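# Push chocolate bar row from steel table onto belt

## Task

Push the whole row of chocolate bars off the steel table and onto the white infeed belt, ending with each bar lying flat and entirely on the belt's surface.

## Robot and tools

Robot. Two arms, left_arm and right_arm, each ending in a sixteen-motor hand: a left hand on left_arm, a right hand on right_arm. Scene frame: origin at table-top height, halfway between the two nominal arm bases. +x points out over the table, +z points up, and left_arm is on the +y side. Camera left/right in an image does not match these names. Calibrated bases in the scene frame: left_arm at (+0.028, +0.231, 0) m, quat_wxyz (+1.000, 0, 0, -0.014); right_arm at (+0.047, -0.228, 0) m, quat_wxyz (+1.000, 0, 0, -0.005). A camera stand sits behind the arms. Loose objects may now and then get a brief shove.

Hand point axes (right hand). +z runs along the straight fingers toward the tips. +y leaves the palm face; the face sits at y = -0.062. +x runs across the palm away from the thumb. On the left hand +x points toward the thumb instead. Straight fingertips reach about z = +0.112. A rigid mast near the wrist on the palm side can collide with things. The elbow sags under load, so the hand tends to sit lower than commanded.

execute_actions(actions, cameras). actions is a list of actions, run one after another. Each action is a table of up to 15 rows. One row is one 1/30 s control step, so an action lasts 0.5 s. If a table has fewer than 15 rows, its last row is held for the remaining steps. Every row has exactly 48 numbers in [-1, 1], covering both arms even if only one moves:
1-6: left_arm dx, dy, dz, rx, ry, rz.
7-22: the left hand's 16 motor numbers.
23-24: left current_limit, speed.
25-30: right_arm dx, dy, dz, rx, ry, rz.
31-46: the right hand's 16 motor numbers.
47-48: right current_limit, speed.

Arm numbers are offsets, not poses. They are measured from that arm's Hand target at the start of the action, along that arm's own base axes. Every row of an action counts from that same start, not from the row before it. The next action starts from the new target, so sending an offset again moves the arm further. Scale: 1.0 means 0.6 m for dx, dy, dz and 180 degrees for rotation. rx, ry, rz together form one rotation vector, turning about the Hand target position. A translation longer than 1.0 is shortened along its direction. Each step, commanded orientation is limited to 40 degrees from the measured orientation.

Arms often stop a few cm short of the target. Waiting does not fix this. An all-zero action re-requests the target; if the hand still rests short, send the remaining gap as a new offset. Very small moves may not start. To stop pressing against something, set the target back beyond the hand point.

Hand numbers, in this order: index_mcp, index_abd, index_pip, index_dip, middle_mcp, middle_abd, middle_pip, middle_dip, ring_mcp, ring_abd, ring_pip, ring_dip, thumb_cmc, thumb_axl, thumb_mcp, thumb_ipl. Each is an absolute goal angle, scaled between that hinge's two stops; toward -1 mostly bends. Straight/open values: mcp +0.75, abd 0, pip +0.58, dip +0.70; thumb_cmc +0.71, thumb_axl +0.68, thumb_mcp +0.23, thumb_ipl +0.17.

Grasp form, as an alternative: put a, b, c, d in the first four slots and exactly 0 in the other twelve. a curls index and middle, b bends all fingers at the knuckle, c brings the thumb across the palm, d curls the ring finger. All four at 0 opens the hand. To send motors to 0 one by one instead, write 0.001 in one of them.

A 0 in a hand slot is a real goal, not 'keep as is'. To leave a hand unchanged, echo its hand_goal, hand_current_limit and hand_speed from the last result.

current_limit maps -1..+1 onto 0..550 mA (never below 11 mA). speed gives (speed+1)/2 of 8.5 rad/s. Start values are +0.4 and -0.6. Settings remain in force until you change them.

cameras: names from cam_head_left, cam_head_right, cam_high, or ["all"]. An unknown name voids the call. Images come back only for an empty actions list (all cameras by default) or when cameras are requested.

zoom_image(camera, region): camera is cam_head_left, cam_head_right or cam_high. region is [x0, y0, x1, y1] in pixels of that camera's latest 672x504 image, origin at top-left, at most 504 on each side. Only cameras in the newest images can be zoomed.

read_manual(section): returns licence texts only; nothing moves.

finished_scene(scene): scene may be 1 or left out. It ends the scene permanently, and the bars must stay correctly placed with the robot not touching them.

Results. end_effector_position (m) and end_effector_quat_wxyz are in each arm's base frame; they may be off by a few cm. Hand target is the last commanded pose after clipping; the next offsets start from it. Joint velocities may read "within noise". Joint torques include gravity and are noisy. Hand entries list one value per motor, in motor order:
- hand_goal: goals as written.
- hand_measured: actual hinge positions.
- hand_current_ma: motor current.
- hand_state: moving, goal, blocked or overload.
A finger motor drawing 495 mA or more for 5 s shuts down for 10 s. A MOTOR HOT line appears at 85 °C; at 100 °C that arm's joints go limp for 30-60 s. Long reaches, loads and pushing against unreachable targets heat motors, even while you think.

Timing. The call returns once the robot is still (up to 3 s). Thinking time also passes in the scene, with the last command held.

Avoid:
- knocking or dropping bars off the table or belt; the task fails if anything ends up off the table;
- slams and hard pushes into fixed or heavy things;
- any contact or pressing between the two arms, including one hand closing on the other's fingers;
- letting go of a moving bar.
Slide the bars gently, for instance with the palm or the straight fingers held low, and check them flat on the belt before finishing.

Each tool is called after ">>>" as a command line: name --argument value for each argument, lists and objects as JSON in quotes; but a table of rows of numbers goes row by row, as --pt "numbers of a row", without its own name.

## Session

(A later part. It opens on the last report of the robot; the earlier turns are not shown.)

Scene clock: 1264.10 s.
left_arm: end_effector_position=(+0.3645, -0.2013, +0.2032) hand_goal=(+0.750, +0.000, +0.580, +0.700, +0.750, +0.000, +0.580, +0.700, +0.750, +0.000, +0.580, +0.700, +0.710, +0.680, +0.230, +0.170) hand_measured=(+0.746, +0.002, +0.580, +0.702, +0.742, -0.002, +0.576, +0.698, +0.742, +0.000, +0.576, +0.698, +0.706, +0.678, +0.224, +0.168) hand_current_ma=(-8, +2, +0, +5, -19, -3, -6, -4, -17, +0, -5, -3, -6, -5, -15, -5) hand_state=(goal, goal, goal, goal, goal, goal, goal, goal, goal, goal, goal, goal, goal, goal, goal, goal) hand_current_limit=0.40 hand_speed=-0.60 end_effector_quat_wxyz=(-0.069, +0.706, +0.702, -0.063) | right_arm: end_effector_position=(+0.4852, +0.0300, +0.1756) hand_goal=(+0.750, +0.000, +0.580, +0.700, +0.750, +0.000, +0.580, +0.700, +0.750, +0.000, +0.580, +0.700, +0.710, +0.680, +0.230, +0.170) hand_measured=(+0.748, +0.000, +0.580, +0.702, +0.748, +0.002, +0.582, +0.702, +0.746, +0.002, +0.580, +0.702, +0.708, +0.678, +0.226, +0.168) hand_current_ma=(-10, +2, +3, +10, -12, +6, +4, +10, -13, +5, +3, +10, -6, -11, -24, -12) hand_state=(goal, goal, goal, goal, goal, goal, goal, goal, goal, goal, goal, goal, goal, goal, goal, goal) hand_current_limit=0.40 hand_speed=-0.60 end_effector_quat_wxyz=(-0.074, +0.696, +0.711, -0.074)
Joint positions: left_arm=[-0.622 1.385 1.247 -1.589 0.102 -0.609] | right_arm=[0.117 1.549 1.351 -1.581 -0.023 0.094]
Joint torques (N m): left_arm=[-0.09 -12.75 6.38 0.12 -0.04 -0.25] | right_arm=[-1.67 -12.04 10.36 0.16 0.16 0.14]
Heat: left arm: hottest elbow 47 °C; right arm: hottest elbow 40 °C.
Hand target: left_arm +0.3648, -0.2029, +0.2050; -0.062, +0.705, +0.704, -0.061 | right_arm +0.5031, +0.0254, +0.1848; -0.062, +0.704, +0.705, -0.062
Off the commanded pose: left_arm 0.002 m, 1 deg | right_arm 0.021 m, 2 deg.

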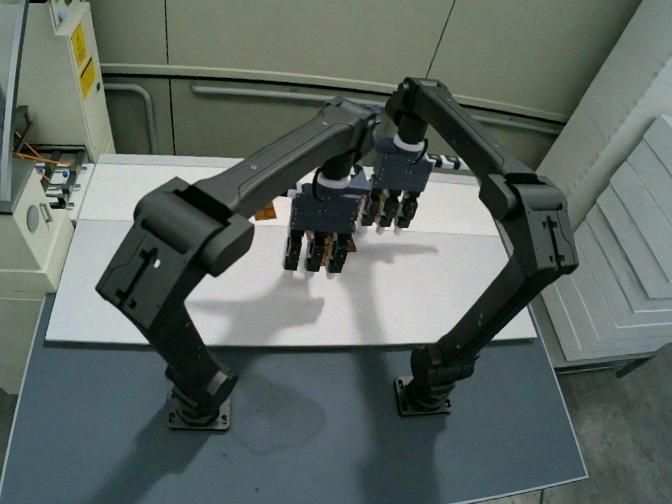

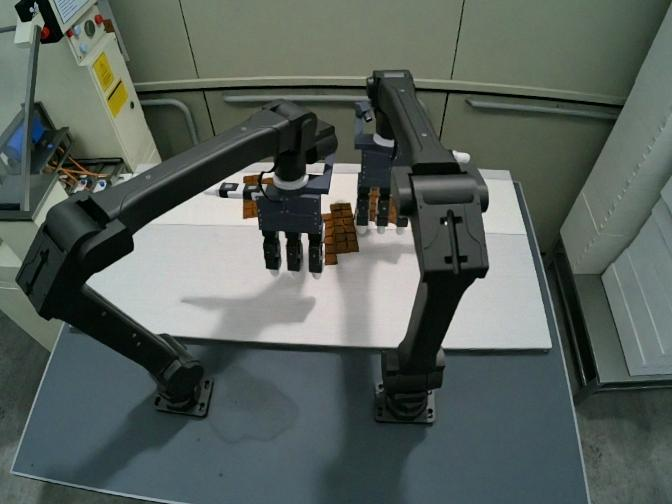

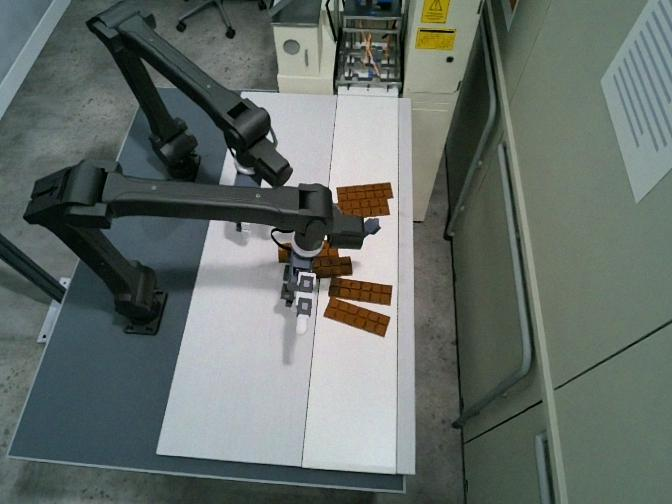

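>>> execute_actions --actions '[[[0,0,0,0,0,0,0,0,0,0,0,0,0,0,0,0,0,0,0,0,0,0,0.4,-0.6,-0.027,-0.022,0,0,0,0,0,0,0,0,0,0,0,0,0,0,0,0,0,0,0,0,0.4,-0.6]],[[0,0,0,0,0,0,0,0,0,0,0,0,0,0,0,0,0,0,0,0,0,0,0.4,-0.6,0,0,-0.076,0,0,0,0,0,0,0,0,0,0,0,0,0,0,0,0,0,0,0,0.4,-0.6]]]' --cameras '["cam_head_left","cam_head_right","cam_high"]'

>>> zoom_image --camera "cam_head_right" --region '[300, 165, 430, 275]'

>>> zoom_image --camera "cam_head_left" --region '[300, 155, 430, 275]'

Scene clock: 1279.90 s.
left_arm: end_effector_position=(+0.3644, -0.2012, +0.2032) hand_goal=(+0.750, +0.000, +0.580, +0.700, +0.750, +0.000, +0.580, +0.700, +0.750, +0.000, +0.580, +0.700, +0.710, +0.680, +0.230, +0.170) hand_measured=(+0.746, +0.002, +0.580, +0.702, +0.742, -0.002, +0.576, +0.698, +0.742, +0.000, +0.576, +0.698, +0.706, +0.678, +0.224, +0.168) hand_current_ma=(-8, +2, +0, +5, -19, -3, -6, -4, -17, +0, -5, -3, -6, -5, -15, -5) hand_state=(goal, goal, goal, goal, goal, goal, goal, goal, goal, goal, goal, goal, goal, goal, goal, goal) hand_current_limit=0.40 hand_speed=-0.60 end_effector_quat_wxyz=(-0.069, +0.705, +0.703, -0.063) | right_arm: end_effector_position=(+0.4854, +0.0168, +0.1435) hand_goal=(+0.750, +0.000, +0.580, +0.700, +0.750, +0.000, +0.580, +0.700, +0.750, +0.000, +0.580, +0.700, +0.710, +0.680, +0.230, +0.170) hand_measured=(+0.748, +0.000, +0.580, +0.702, +0.746, +0.002, +0.582, +0.702, +0.746, +0.002, +0.580, +0.702, +0.708, +0.678, +0.226, +0.168) hand_current_ma=(-10, +2, +3, +10, -12, +6, +4, +10, -13, +5, +3, +10, -6, -11, -24, -12) hand_state=(goal, goal, goal, goal, goal, goal, goal, goal, goal, goal, goal, goal, goal, goal, goal, goal) hand_current_limit=0.40 hand_speed=-0.60 end_effector_quat_wxyz=(-0.062, +0.704, +0.705, -0.061)
Joint positions: left_arm=[-0.622 1.385 1.247 -1.589 0.102 -0.61] | right_arm=[0.092 1.546 1.257 -1.457 -0.017 0.089]
Joint torques (N m): left_arm=[-0.15 -12.63 6.32 0.12 -0.04 -0.25] | right_arm=[-2.14 -12.63 6.93 0.25 0.14 -0.11]
Heat: left arm: hottest elbow 46 °C; right arm: hottest elbow 41 °C.
Hand target: left_arm +0.3648, -0.2029, +0.2050; -0.062, +0.705, +0.704, -0.061 | right_arm +0.4871, +0.0122, +0.1395; -0.062, +0.704, +0.705, -0.062
Off the commanded pose: left_arm 0.002 m, 1 deg | right_arm 0.007 m, 0 deg.

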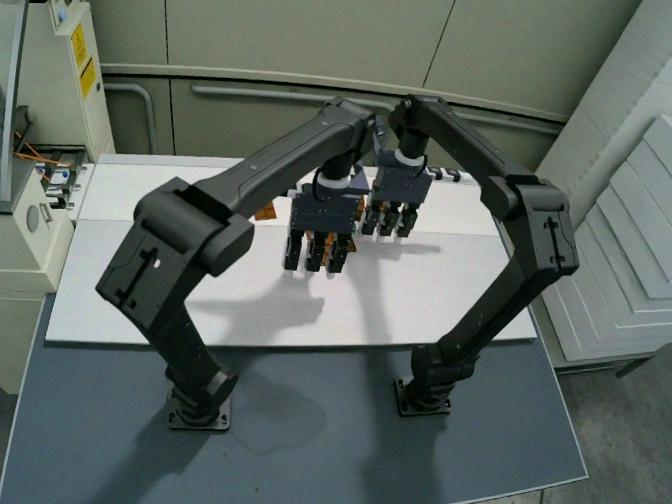

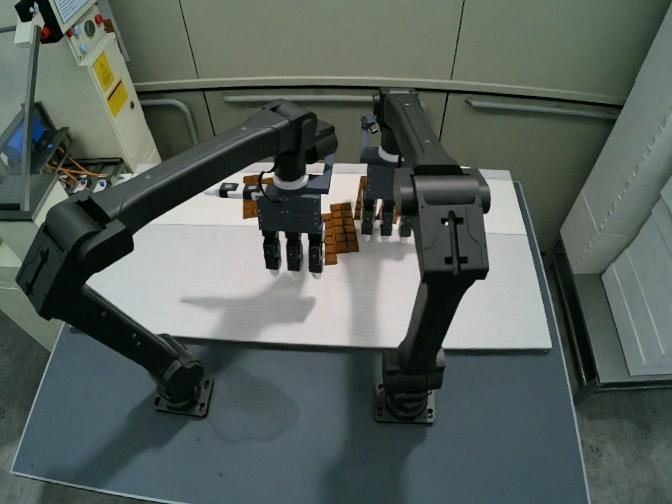

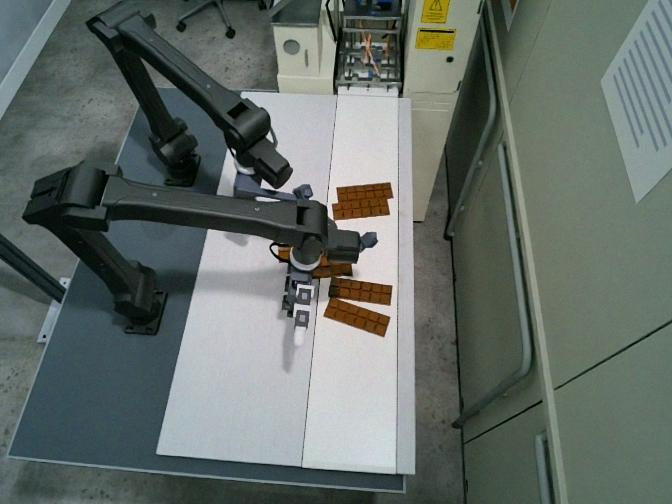

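Scaled by 3.877.

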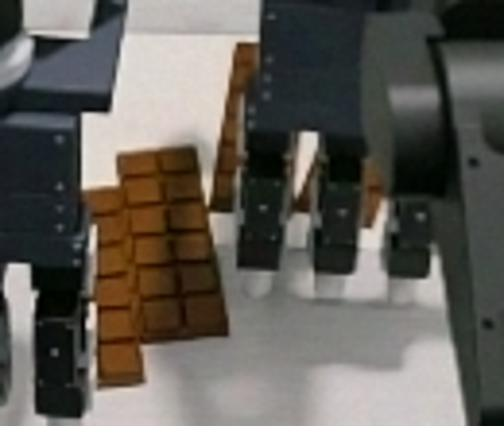

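Scaled by 3.877.

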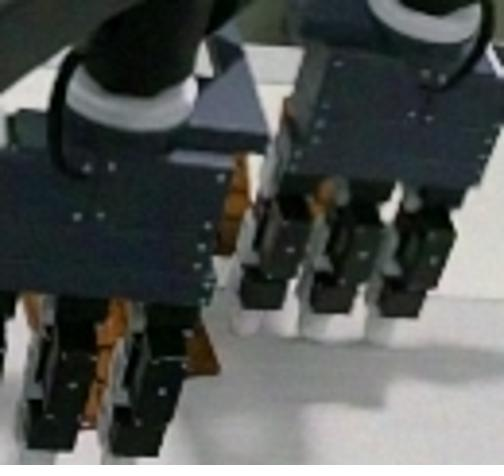

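>>> execute_actions --actions '[[[0,0,0,0,0,0,0,0,0,0,0,0,0,0,0,0,0,0,0,0,0,0,0.4,-0.6,0,0.015,-0.012,0,0,0,0,0,0,0,0,0,0,0,0,0,0,0,0,0,0,0,0.4,-0.6]],[[0,0,0,0,0,0,0,0,0,0,0,0,0,0,0,0,0,0,0,0,0,0,0.4,-0.6,0,0.05,0,0,0,0,0,0,0,0,0,0,0,0,0,0,0,0,0,0,0,0,0.4,-0.6]],[[0,0,0,0,0,0,0,0,0,0,0,0,0,0,0,0,0,0,0,0,0,0,0.4,-0.6,0,0.04,0.002,0,0,0,0,0,0,0,0,0,0,0,0,0,0,0,0,0,0,0,0.4,-0.6]]]' --cameras '["cam_head_left","cam_head_right","cam_high"]'

>>> zoom_image --camera "cam_head_right" --region '[300, 165, 430, 275]'

Scene clock: 1290.40 s.
left_arm: end_effector_position=(+0.3644, -0.2012, +0.2032) hand_goal=(+0.750, +0.000, +0.580, +0.700, +0.750, +0.000, +0.580, +0.700, +0.750, +0.000, +0.580, +0.700, +0.710, +0.680, +0.230, +0.170) hand_measured=(+0.746, +0.002, +0.580, +0.702, +0.742, -0.002, +0.576, +0.698, +0.742, +0.000, +0.576, +0.698, +0.706, +0.678, +0.224, +0.168) hand_current_ma=(-8, +2, +0, +5, -19, -3, -6, -4, -17, +0, -5, -3, -6, -5, -15, -5) hand_state=(goal, goal, goal, goal, goal, goal, goal, goal, goal, goal, goal, goal, goal, goal, goal, goal) hand_current_limit=0.40 hand_speed=-0.60 end_effector_quat_wxyz=(-0.069, +0.705, +0.703, -0.063) | right_arm: end_effector_position=(+0.4793, +0.0662, +0.1384) hand_goal=(+0.750, +0.000, +0.580, +0.700, +0.750, +0.000, +0.580, +0.700, +0.750, +0.000, +0.580, +0.700, +0.710, +0.680, +0.230, +0.170) hand_measured=(+0.748, +0.000, +0.580, +0.702, +0.746, +0.002, +0.582, +0.702, +0.752, +0.016, +0.582, +0.702, +0.708, +0.678, +0.226, +0.168) hand_current_ma=(-10, +2, +3, +10, -12, +5, +4, +10, +7, +61, +3, +9, -6, -11, -24, -12) hand_state=(goal, goal, goal, goal, goal, goal, goal, goal, goal, goal, goal, goal, goal, goal, goal, goal) hand_current_limit=0.40 hand_speed=-0.60 end_effector_quat_wxyz=(-0.059, +0.705, +0.704, -0.062)
Joint positions: left_arm=[-0.622 1.385 1.247 -1.589 0.102 -0.61] | right_arm=[0.209 1.552 1.249 -1.438 -0.032 0.207]
Joint torques (N m): left_arm=[-0.26 -12.57 6.32 0.14 -0.05 -0.24] | right_arm=[0.21 -10.99 8.55 0.12 -0.28 0.13]
Heat: left arm: hottest elbow 46 °C; right arm: hottest elbow 42 °C.
Hand target: left_arm +0.3648, -0.2029, +0.2050; -0.062, +0.705, +0.704, -0.061 | right_arm +0.4870, +0.0753, +0.1332; -0.062, +0.704, +0.705, -0.062
Off the commanded pose: left_arm 0.002 m, 1 deg | right_arm 0.013 m, 0 deg.

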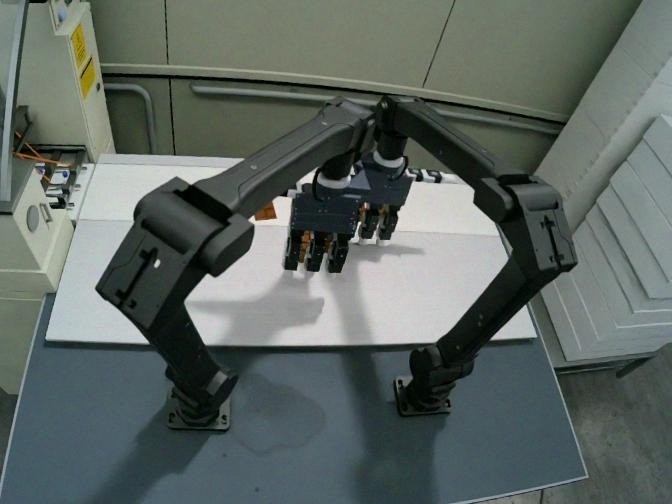

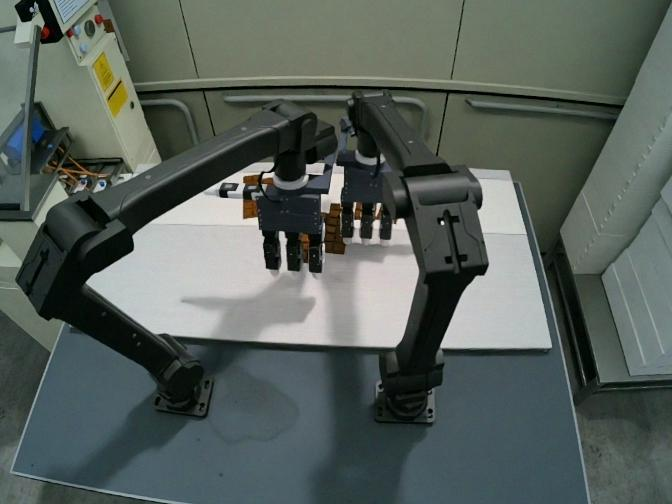

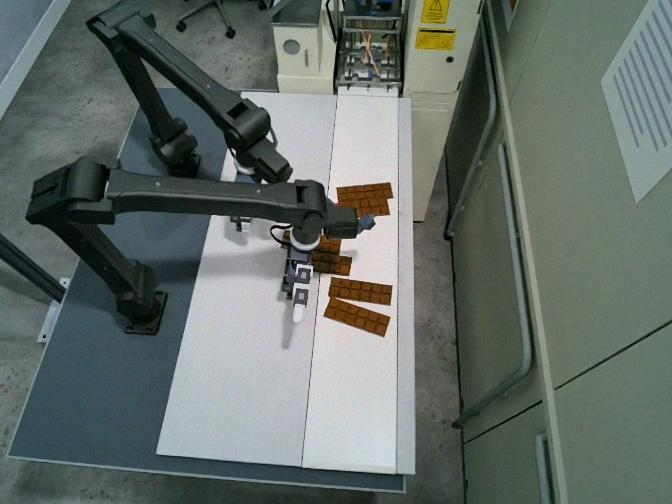

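Scaled by 3.877.

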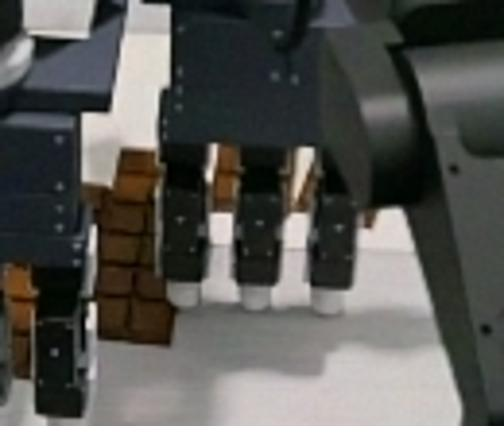

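>>> execute_actions --actions '[[[0,0,0,0,0,0,0,0,0,0,0,0,0,0,0,0,0,0,0,0,0,0,0.4,-0.6,0,-0.01,0.1,0,0,0,0,0,0,0,0,0,0,0,0,0,0,0,0,0,0,0,0.4,-0.6]],[[0,0,0,0,0,0,0,0,0,0,0,0,0,0,0,0,0,0,0,0,0,0,0.4,-0.6,-0.02,-0.26,0,0,0,0,0,0,0,0,0,0,0,0,0,0,0,0,0,0,0,0,0.4,-0.6]],[[0,-0.075,0,0,0,0,0,0,0,0,0,0,0,0,0,0,0,0,0,0,0,0,0.4,-0.6,-0.05,-0.05,0,0,0,0,0,0,0,0,0,0,0,0,0,0,0,0,0,0,0,0,0.4,-0.6]],[[0,0,-0.1,0,0,0,0,0,0,0,0,0,0,0,0,0,0,0,0,0,0,0,0.4,-0.6,0,0,0,0,0,0,0,0,0,0,0,0,0,0,0,0,0,0,0,0,0,0,0.4,-0.6]]]' --cameras '["cam_head_left","cam_head_right","cam_high"]'

>>> zoom_image --camera "cam_head_right" --region '[240, 155, 430, 295]'

>>> zoom_image --camera "cam_head_left" --region '[240, 155, 430, 295]'

>>> zoom_image --camera "cam_high" --region '[260, 170, 420, 330]'

Scene clock: 1308.40 s.
left_arm: end_effector_position=(+0.3615, -0.2469, +0.1436) hand_goal=(+0.750, +0.000, +0.580, +0.700, +0.750, +0.000, +0.580, +0.700, +0.750, +0.000, +0.580, +0.700, +0.710, +0.680, +0.230, +0.170) hand_measured=(+0.746, +0.002, +0.580, +0.702, +0.744, -0.002, +0.576, +0.698, +0.744, +0.000, +0.576, +0.698, +0.706, +0.678, +0.224, +0.168) hand_current_ma=(-8, +2, +0, +5, -14, -3, -6, -4, -13, +0, -5, -3, -6, -5, -15, -5) hand_state=(goal, goal, goal, goal, goal, goal, goal, goal, goal, goal, goal, goal, goal, goal, goal, goal) hand_current_limit=0.40 hand_speed=-0.60 end_effector_quat_wxyz=(-0.068, +0.708, +0.700, -0.063) | right_arm: end_effector_position=(+0.4504, -0.1153, +0.1865) hand_goal=(+0.750, +0.000, +0.580, +0.700, +0.750, +0.000, +0.580, +0.700, +0.750, +0.000, +0.580, +0.700, +0.710, +0.680, +0.230, +0.170) hand_measured=(+0.746, +0.000, +0.580, +0.702, +0.746, +0.000, +0.580, +0.702, +0.748, +0.000, +0.580, +0.702, +0.708, +0.678, +0.226, +0.168) hand_current_ma=(-13, +1, +2, +10, -15, +3, +3, +10, -10, +3, +1, +8, -5, -11, -24, -12) hand_state=(goal, goal, goal, goal, goal, goal, goal, goal, goal, goal, goal, goal, goal, goal, goal, goal) hand_current_limit=0.40 hand_speed=-0.60 end_effector_quat_wxyz=(-0.066, +0.705, +0.703, -0.065)
Joint positions: left_arm=[-0.716 1.483 1.189 -1.423 0.115 -0.698] | right_arm=[-0.228 1.46 1.278 -1.571 0.039 -0.222]
Joint torques (N m): left_arm=[0.38 -13.27 6.43 0.09 -0.06 -0.25] | right_arm=[-2.02 -14.15 6.84 -0.28 0.12 -0.11]
Heat: left arm: hottest elbow 45 °C; right arm: hottest elbow 42 °C.
Hand target: left_arm +0.3648, -0.2478, +0.1448; -0.062, +0.705, +0.704, -0.061 | right_arm +0.4450, -0.1167, +0.1933; -0.062, +0.704, +0.705, -0.062
Off the commanded pose: left_arm 0.004 m, 1 deg | right_arm 0.009 m, 1 deg.

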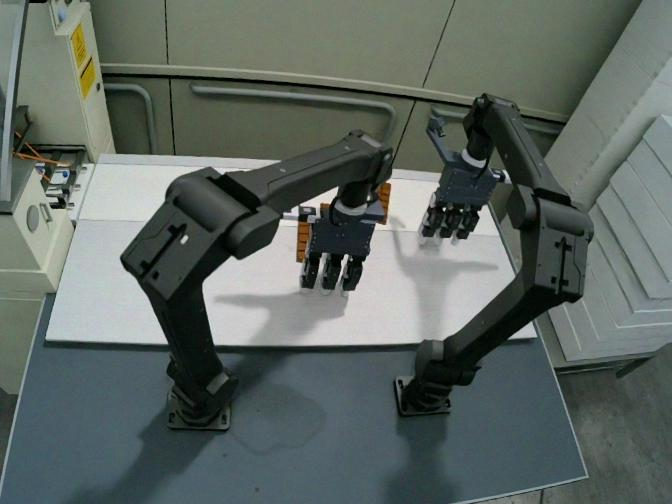

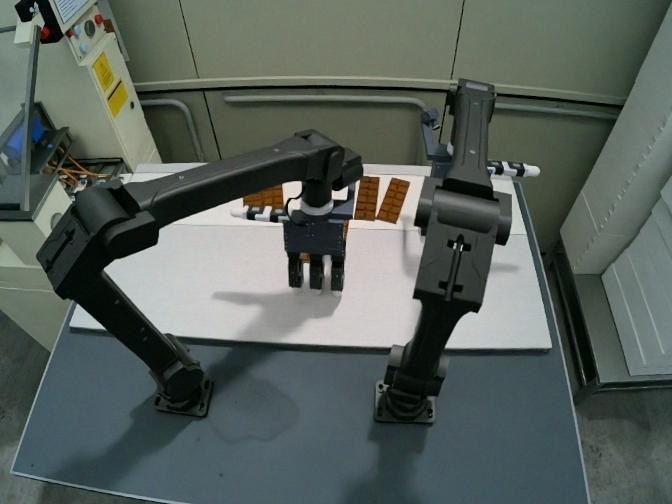

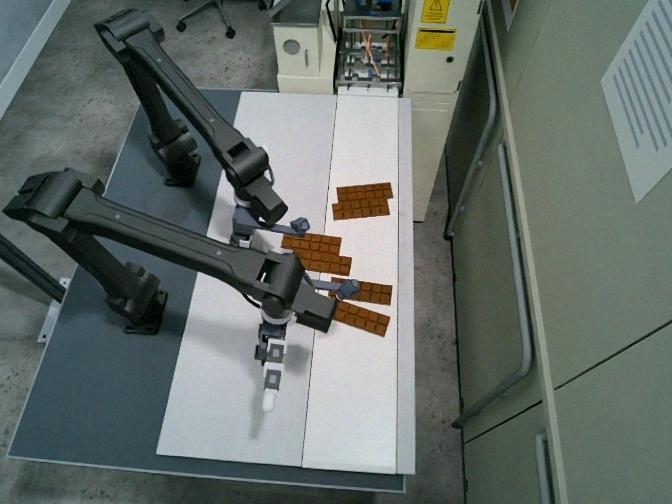

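Scaled by 2.653.

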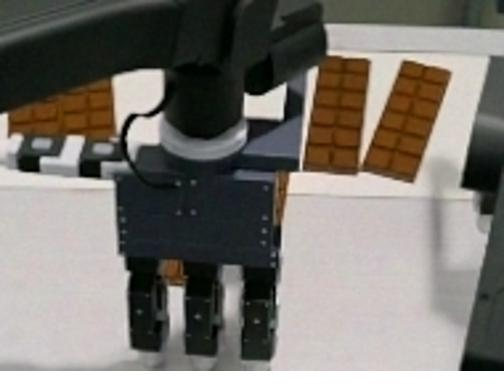

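Scaled by 2.653.

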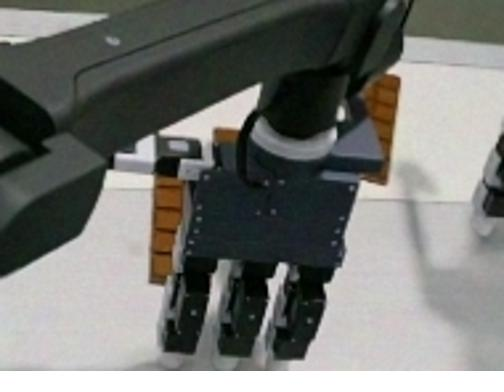

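Scaled by 3.150.

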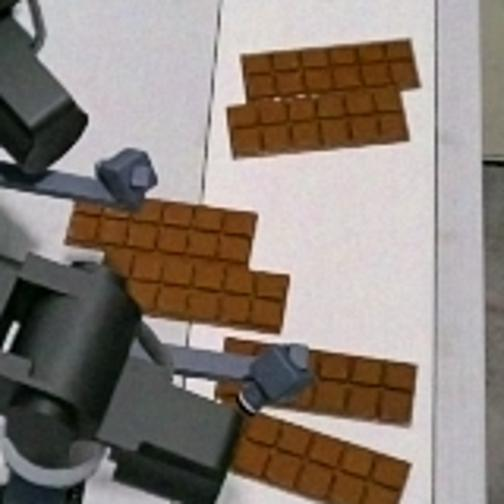

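>>> execute_actions --actions '[[[0.075,0,0.009,0,0,0,0,0,0,0,0,0,0,0,0,0,0,0,0,0,0,0,0.4,-0.6,0,0,0,0,0,0,0,0,0,0,0,0,0,0,0,0,0,0,0,0,0,0,0.4,-0.6]],[[0.075,0,0,0,0,0,0,0,0,0,0,0,0,0,0,0,0,0,0,0,0,0,0.4,-0.6,0,0,0,0,0,0,0,0,0,0,0,0,0,0,0,0,0,0,0,0,0,0,0.4,-0.6]]]' --cameras '["cam_head_left","cam_head_right","cam_high"]'

>>> zoom_image --camera "cam_head_right" --region '[240, 155, 430, 295]'

>>> zoom_image --camera "cam_high" --region '[260, 170, 420, 330]'

Scene clock: 1330.40 s.
left_arm: end_effector_position=(+0.4385, -0.2423, +0.1404) hand_goal=(+0.750, +0.000, +0.580, +0.700, +0.750, +0.000, +0.580, +0.700, +0.750, +0.000, +0.580, +0.700, +0.710, +0.680, +0.230, +0.170) hand_measured=(+0.746, +0.002, +0.580, +0.702, +0.756, +0.000, +0.588, +0.704, +0.782, +0.004, +0.602, +0.712, +0.708, +0.678, +0.224, +0.168) hand_current_ma=(-7, +2, +0, +5, +11, +0, +17, +7, +95, +5, +59, +26, -5, -5, -15, -5) hand_state=(goal, goal, goal, goal, goal, goal, goal, goal, blocked, goal, blocked, goal, goal, goal, goal, goal) hand_current_limit=0.40 hand_speed=-0.60 end_effector_quat_wxyz=(-0.074, +0.704, +0.703, -0.065) | right_arm: end_effector_position=(+0.4504, -0.1153, +0.1865) hand_goal=(+0.750, +0.000, +0.580, +0.700, +0.750, +0.000, +0.580, +0.700, +0.750, +0.000, +0.580, +0.700, +0.710, +0.680, +0.230, +0.170) hand_measured=(+0.746, +0.000, +0.580, +0.702, +0.746, +0.000, +0.580, +0.702, +0.748, +0.000, +0.580, +0.702, +0.708, +0.678, +0.226, +0.168) hand_current_ma=(-13, +1, +2, +10, -15, +3, +3, +10, -10, +3, +1, +8, -5, -11, -24, -12) hand_state=(goal, goal, goal, goal, goal, goal, goal, goal, goal, goal, goal, goal, goal, goal, goal, goal) hand_current_limit=0.40 hand_speed=-0.60 end_effector_quat_wxyz=(-0.066, +0.705, +0.703, -0.065)
Joint positions: left_arm=[-0.601 1.643 1.368 -1.467 0.1 -0.591] | right_arm=[-0.228 1.46 1.278 -1.571 0.039 -0.222]
Joint torques (N m): left_arm=[0.91 -14.33 9.55 -0.59 -0.18 -0.09] | right_arm=[-1.61 -14.15 6.86 -0.25 0.12 -0.1]
Heat: left arm: hottest elbow 46 °C; right arm: hottest elbow 41 °C.
Hand target: left_arm +0.4548, -0.2478, +0.1502; -0.062, +0.705, +0.704, -0.061 | right_arm +0.4450, -0.1167, +0.1933; -0.062, +0.704, +0.705, -0.062
Off the commanded pose: left_arm 0.020 m, 2 deg | right_arm 0.009 m, 1 deg.

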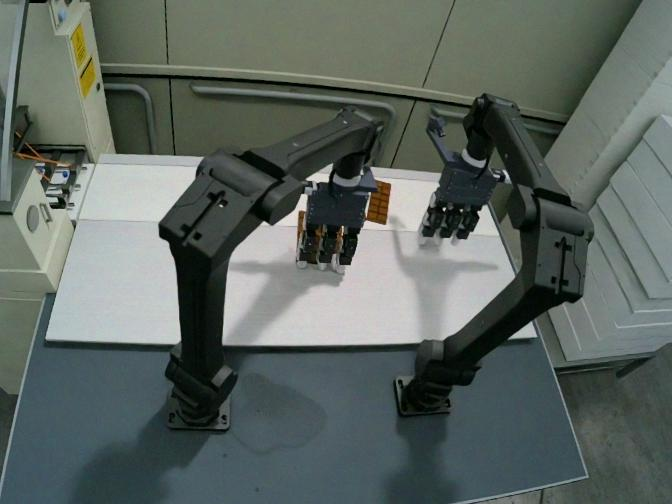

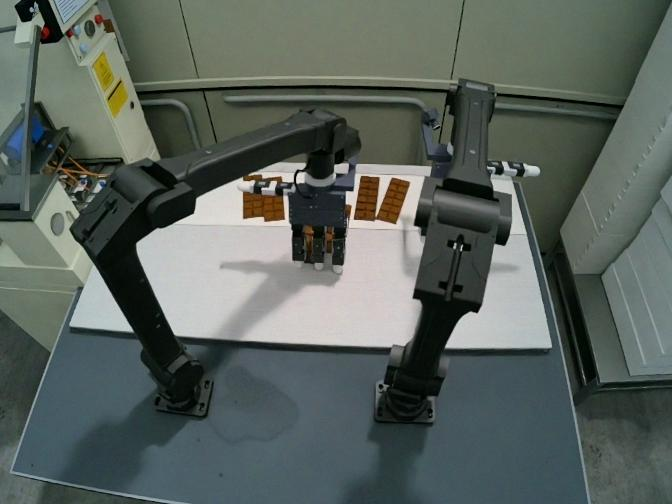

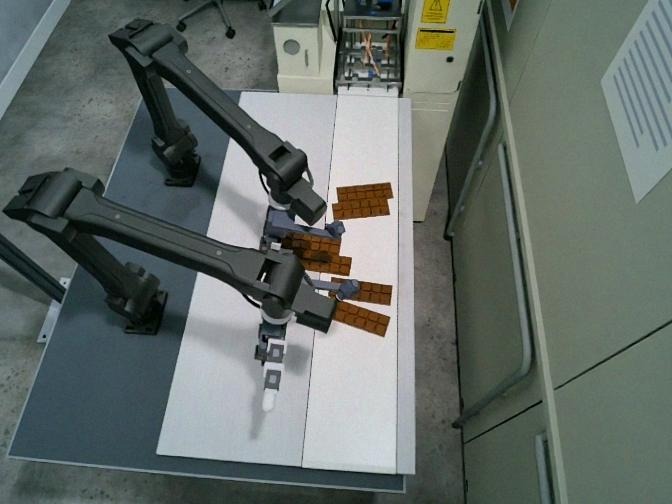

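Scaled by 2.653.

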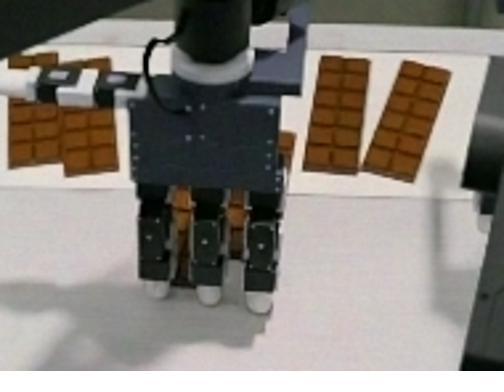

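Scaled by 3.150.

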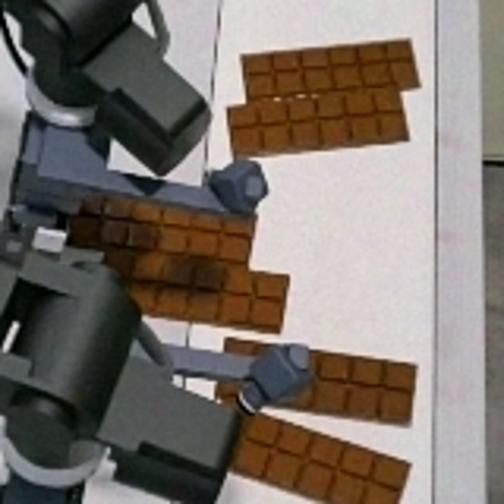

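>>> execute_actions --actions '[[[0.06,0,-0.004,-0.0085,0,0,0,0,0,0,0,0,0,0,0,0,0,0,0,0,0,0,0.4,-0.6,0,0,0,0,0,0,0,0,0,0,0,0,0,0,0,0,0,0,0,0,0,0,0.4,-0.6]],[[0.06,0,-0.003,0,0,0,0,0,0,0,0,0,0,0,0,0,0,0,0,0,0,0,0.4,-0.6,0,0,0,0,0,0,0,0,0,0,0,0,0,0,0,0,0,0,0,0,0,0,0.4,-0.6]]]' --cameras '["cam_head_left","cam_head_right","cam_high"]'

>>> zoom_image --camera "cam_head_right" --region '[240, 155, 430, 295]'

>>> zoom_image --camera "cam_high" --region '[260, 170, 420, 330]'

Scene clock: 1338.73 s.
left_arm: end_effector_position=(+0.5043, -0.2456, +0.1390) hand_goal=(+0.750, +0.000, +0.580, +0.700, +0.750, +0.000, +0.580, +0.700, +0.750, +0.000, +0.580, +0.700, +0.710, +0.680, +0.230, +0.170) hand_measured=(+0.768, +0.002, +0.592, +0.706, +0.772, +0.000, +0.596, +0.708, +0.776, +0.000, +0.598, +0.710, +0.708, +0.678, +0.224, +0.168) hand_current_ma=(+48, +1, +26, +13, +60, +0, +37, +15, +74, +1, +43, +21, -5, -5, -15, -5) hand_state=(goal, goal, goal, goal, blocked, goal, goal, goal, blocked, goal, goal, goal, goal, goal, goal, goal) hand_current_limit=0.40 hand_speed=-0.60 end_effector_quat_wxyz=(-0.068, +0.706, +0.701, -0.078) | right_arm: end_effector_position=(+0.4504, -0.1153, +0.1865) hand_goal=(+0.750, +0.000, +0.580, +0.700, +0.750, +0.000, +0.580, +0.700, +0.750, +0.000, +0.580, +0.700, +0.710, +0.680, +0.230, +0.170) hand_measured=(+0.746, +0.000, +0.580, +0.702, +0.746, +0.000, +0.580, +0.702, +0.748, +0.000, +0.580, +0.702, +0.708, +0.678, +0.226, +0.168) hand_current_ma=(-13, +1, +2, +10, -15, +3, +3, +10, -10, +3, +1, +8, -5, -11, -24, -12) hand_state=(goal, goal, goal, goal, goal, goal, goal, goal, goal, goal, goal, goal, goal, goal, goal, goal) hand_current_limit=0.40 hand_speed=-0.60 end_effector_quat_wxyz=(-0.066, +0.705, +0.703, -0.065)
Joint positions: left_arm=[-0.525 1.786 1.558 -1.516 0.115 -0.509] | right_arm=[-0.228 1.46 1.278 -1.571 0.039 -0.222]
Joint torques (N m): left_arm=[1.44 -16.21 9.84 -0.08 -0.37 -0.06] | right_arm=[-1.61 -14.15 6.84 -0.27 0.12 -0.1]
Heat: left arm: hottest elbow 47 °C; right arm: hottest elbow 41 °C.
Hand target: left_arm +0.5268, -0.2479, +0.1461; -0.052, +0.706, +0.703, -0.070 | right_arm +0.4450, -0.1167, +0.1933; -0.062, +0.704, +0.705, -0.062
Off the commanded pose: left_arm 0.024 m, 2 deg | right_arm 0.009 m, 1 deg.

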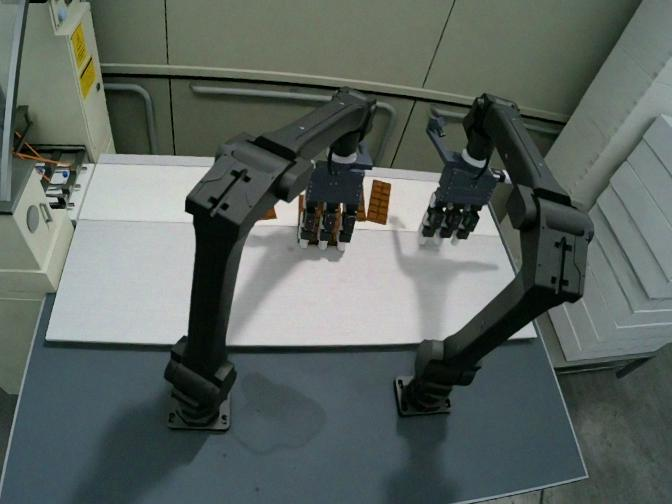

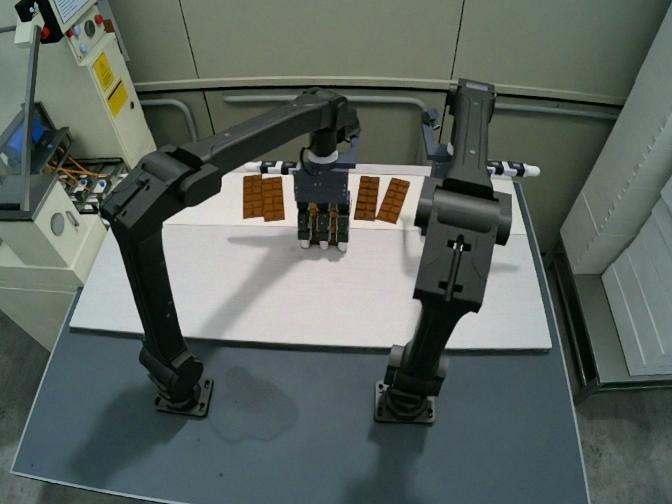

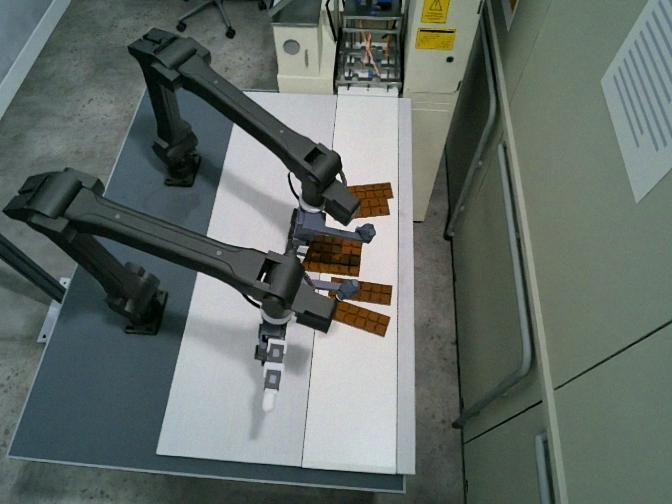

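Scaled by 2.653.

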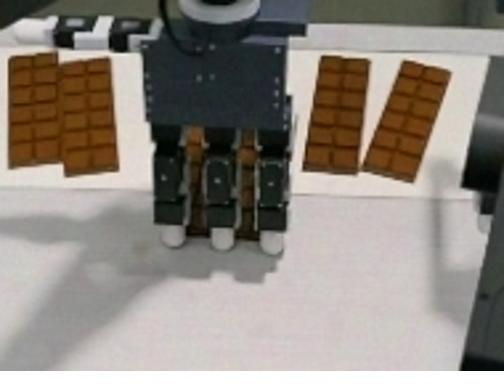

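Scaled by 3.150.

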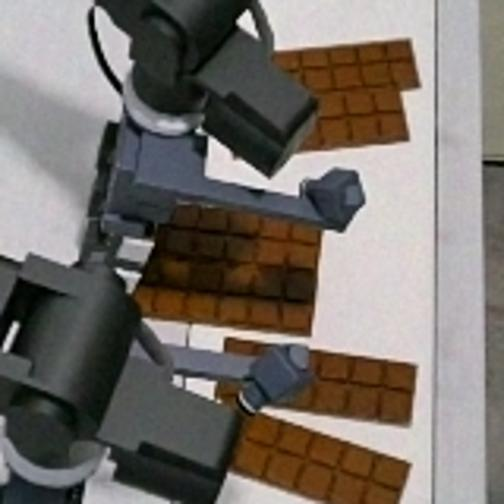

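>>> execute_actions --actions '[[[0.06,0,-0.001,0,0,0,0,0,0,0,0,0,0,0,0,0,0,0,0,0,0,0,0.4,-0.6,0,0,0,0,0,0,0,0,0,0,0,0,0,0,0,0,0,0,0,0,0,0,0.4,-0.6]],[[0.038,0,-0.001,0,0,0,0,0,0,0,0,0,0,0,0,0,0,0,0,0,0,0,0.4,-0.6,0,0,0,0,0,0,0,0,0,0,0,0,0,0,0,0,0,0,0,0,0,0,0.4,-0.6]]]' --cameras '["cam_head_left","cam_head_right","cam_high"]'

>>> zoom_image --camera "cam_head_right" --region '[240, 155, 430, 255]'

>>> zoom_image --camera "cam_high" --region '[260, 170, 420, 330]'

Scene clock: 1367.50 s.
left_arm: end_effector_position=(+0.5628, -0.2486, +0.1400) hand_goal=(+0.750, +0.000, +0.580, +0.700, +0.750, +0.000, +0.580, +0.700, +0.750, +0.000, +0.580, +0.700, +0.710, +0.680, +0.230, +0.170) hand_measured=(+0.772, +0.000, +0.594, +0.710, +0.774, +0.000, +0.598, +0.708, +0.776, +0.000, +0.598, +0.710, +0.708, +0.678, +0.224, +0.168) hand_current_ma=(+61, +0, +35, +20, +69, +0, +43, +17, +78, +1, +45, +21, -5, -5, -15, -5) hand_state=(blocked, goal, goal, goal, blocked, goal, goal, goal, blocked, goal, goal, goal, goal, goal, goal, goal) hand_current_limit=0.40 hand_speed=-0.60 end_effector_quat_wxyz=(-0.068, +0.706, +0.701, -0.079) | right_arm: end_effector_position=(+0.4504, -0.1153, +0.1865) hand_goal=(+0.750, +0.000, +0.580, +0.700, +0.750, +0.000, +0.580, +0.700, +0.750, +0.000, +0.580, +0.700, +0.710, +0.680, +0.230, +0.170) hand_measured=(+0.746, +0.000, +0.580, +0.702, +0.746, +0.000, +0.580, +0.702, +0.748, +0.000, +0.580, +0.702, +0.708, +0.678, +0.226, +0.168) hand_current_ma=(-13, +1, +2, +10, -15, +3, +3, +10, -10, +3, +1, +8, -5, -11, -24, -12) hand_state=(goal, goal, goal, goal, goal, goal, goal, goal, goal, goal, goal, goal, goal, goal, goal, goal) hand_current_limit=0.40 hand_speed=-0.60 end_effector_quat_wxyz=(-0.066, +0.705, +0.703, -0.065)
Joint positions: left_arm=[-0.478 1.925 1.763 -1.587 0.109 -0.461] | right_arm=[-0.228 1.46 1.278 -1.571 0.039 -0.222]
Joint torques (N m): left_arm=[1.55 -18.14 9.94 0.08 -0.4 -0.05] | right_arm=[-1.55 -14.1 6.86 -0.27 0.12 -0.1]
Heat: left arm: hottest elbow 48 °C; right arm: hottest elbow 41 °C.
Hand target: left_arm +0.5856, -0.2478, +0.1448; -0.052, +0.706, +0.703, -0.070 | right_arm +0.4450, -0.1167, +0.1933; -0.062, +0.704, +0.705, -0.062
Off the commanded pose: left_arm 0.023 m, 2 deg | right_arm 0.009 m, 1 deg.

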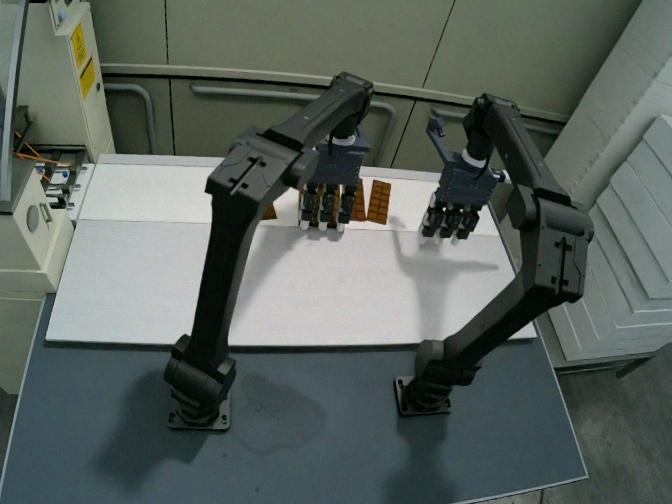

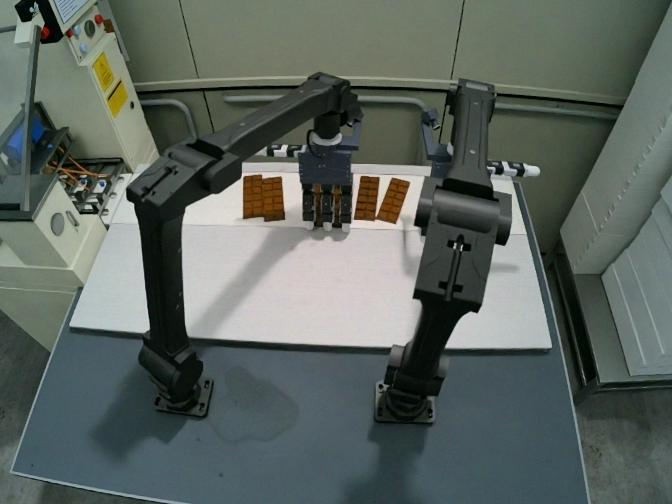

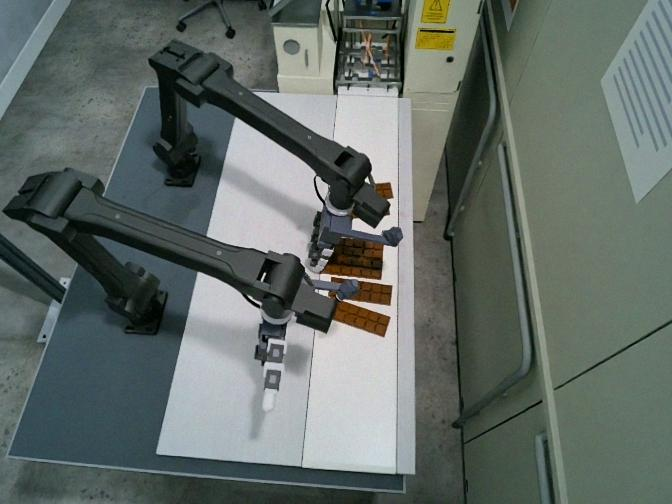

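Scaled by 2.653.

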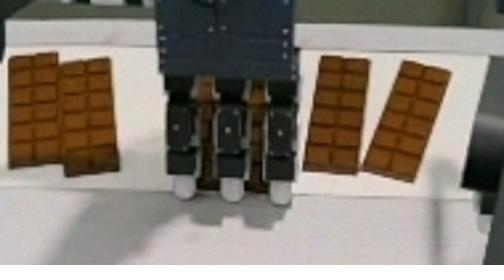

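Scaled by 3.150.

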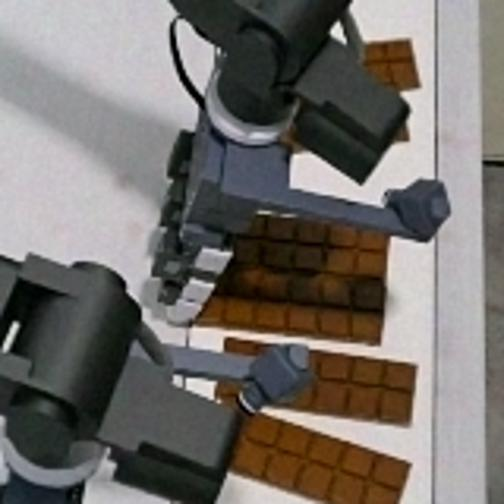

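>>> execute_actions --actions '[[[0.033,0,-0.001,0,0,0,0,0,0,0,0,0,0,0,0,0,0,0,0,0,0,0,0.4,-0.6,0,0,0,0,0,0,0,0,0,0,0,0,0,0,0,0,0,0,0,0,0,0,0.4,-0.6]]]' --cameras '["cam_head_left","cam_head_right","cam_high"]'

>>> zoom_image --camera "cam_head_right" --region '[270, 155, 400, 255]'

>>> zoom_image --camera "cam_head_left" --region '[250, 155, 400, 255]'

>>> zoom_image --camera "cam_high" --region '[300, 190, 420, 330]'

Scene clock: 1375.40 s.
left_arm: end_effector_position=(+0.5806, -0.2505, +0.1389) hand_goal=(+0.750, +0.000, +0.580, +0.700, +0.750, +0.000, +0.580, +0.700, +0.750, +0.000, +0.580, +0.700, +0.710, +0.680, +0.230, +0.170) hand_measured=(+0.776, -0.002, +0.598, +0.712, +0.778, -0.002, +0.600, +0.710, +0.778, -0.002, +0.600, +0.710, +0.708, +0.678, +0.224, +0.168) hand_current_ma=(+77, -3, +44, +26, +81, -2, +50, +21, +82, -1, +48, +21, -5, -5, -15, -5) hand_state=(blocked, goal, goal, goal, blocked, goal, goal, goal, blocked, goal, goal, goal, goal, goal, goal, goal) hand_current_limit=0.40 hand_speed=-0.60 end_effector_quat_wxyz=(-0.069, +0.707, +0.699, -0.082) | right_arm: end_effector_position=(+0.4504, -0.1153, +0.1865) hand_goal=(+0.750, +0.000, +0.580, +0.700, +0.750, +0.000, +0.580, +0.700, +0.750, +0.000, +0.580, +0.700, +0.710, +0.680, +0.230, +0.170) hand_measured=(+0.746, +0.000, +0.580, +0.702, +0.746, +0.000, +0.580, +0.702, +0.748, +0.000, +0.580, +0.702, +0.708, +0.678, +0.226, +0.168) hand_current_ma=(-13, +1, +2, +10, -15, +3, +3, +10, -10, +3, +1, +8, -5, -11, -24, -12) hand_state=(goal, goal, goal, goal, goal, goal, goal, goal, goal, goal, goal, goal, goal, goal, goal, goal) hand_current_limit=0.40 hand_speed=-0.60 end_effector_quat_wxyz=(-0.066, +0.705, +0.703, -0.065)
Joint positions: left_arm=[-0.466 1.976 1.839 -1.619 0.11 -0.445] | right_arm=[-0.228 1.46 1.278 -1.571 0.039 -0.222]
Joint torques (N m): left_arm=[1.73 -18.73 10.15 0.13 -0.53 -0.08] | right_arm=[-1.55 -14.21 6.86 -0.25 0.12 -0.1]
Heat: left arm: hottest elbow 48 °C; right arm: hottest elbow 41 °C.
Hand target: left_arm +0.6054, -0.2479, +0.1442; -0.052, +0.706, +0.703, -0.070 | right_arm +0.4450, -0.1167, +0.1933; -0.062, +0.704, +0.705, -0.062
Off the commanded pose: left_arm 0.025 m, 2 deg | right_arm 0.009 m, 1 deg.

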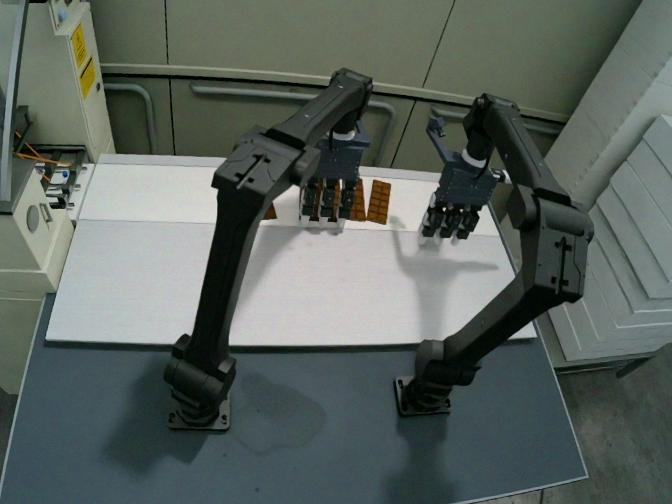

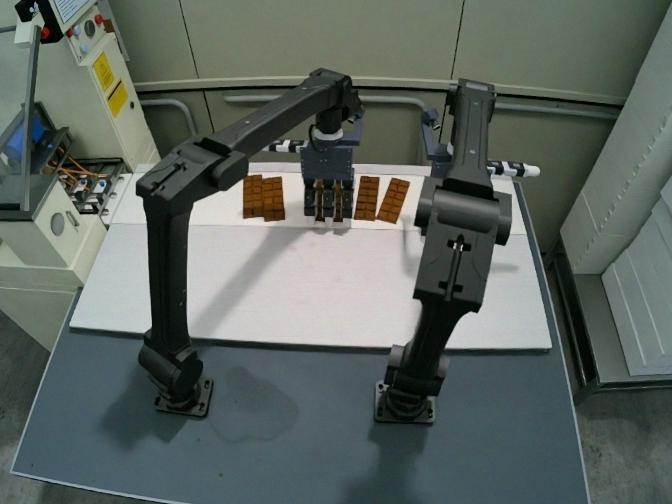

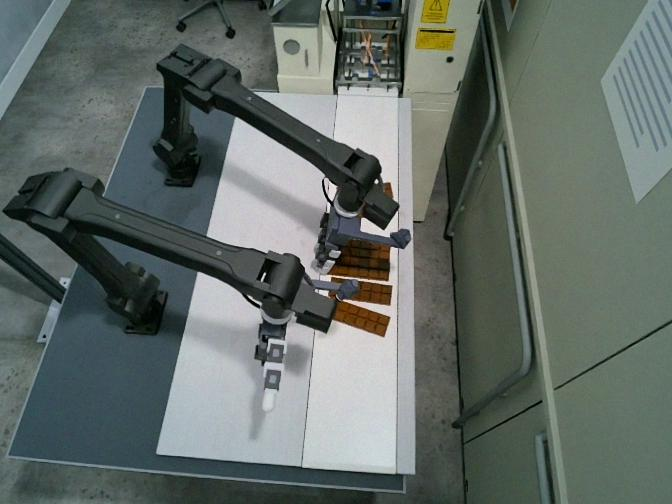

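Scaled by 3.877.

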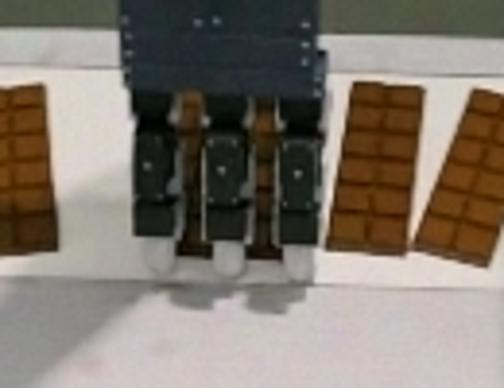

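Scaled by 3.360.

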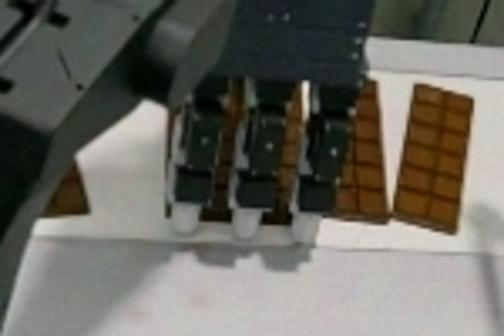

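Scaled by 3.600.

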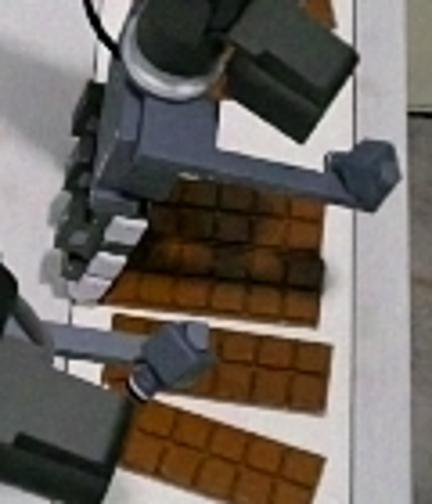

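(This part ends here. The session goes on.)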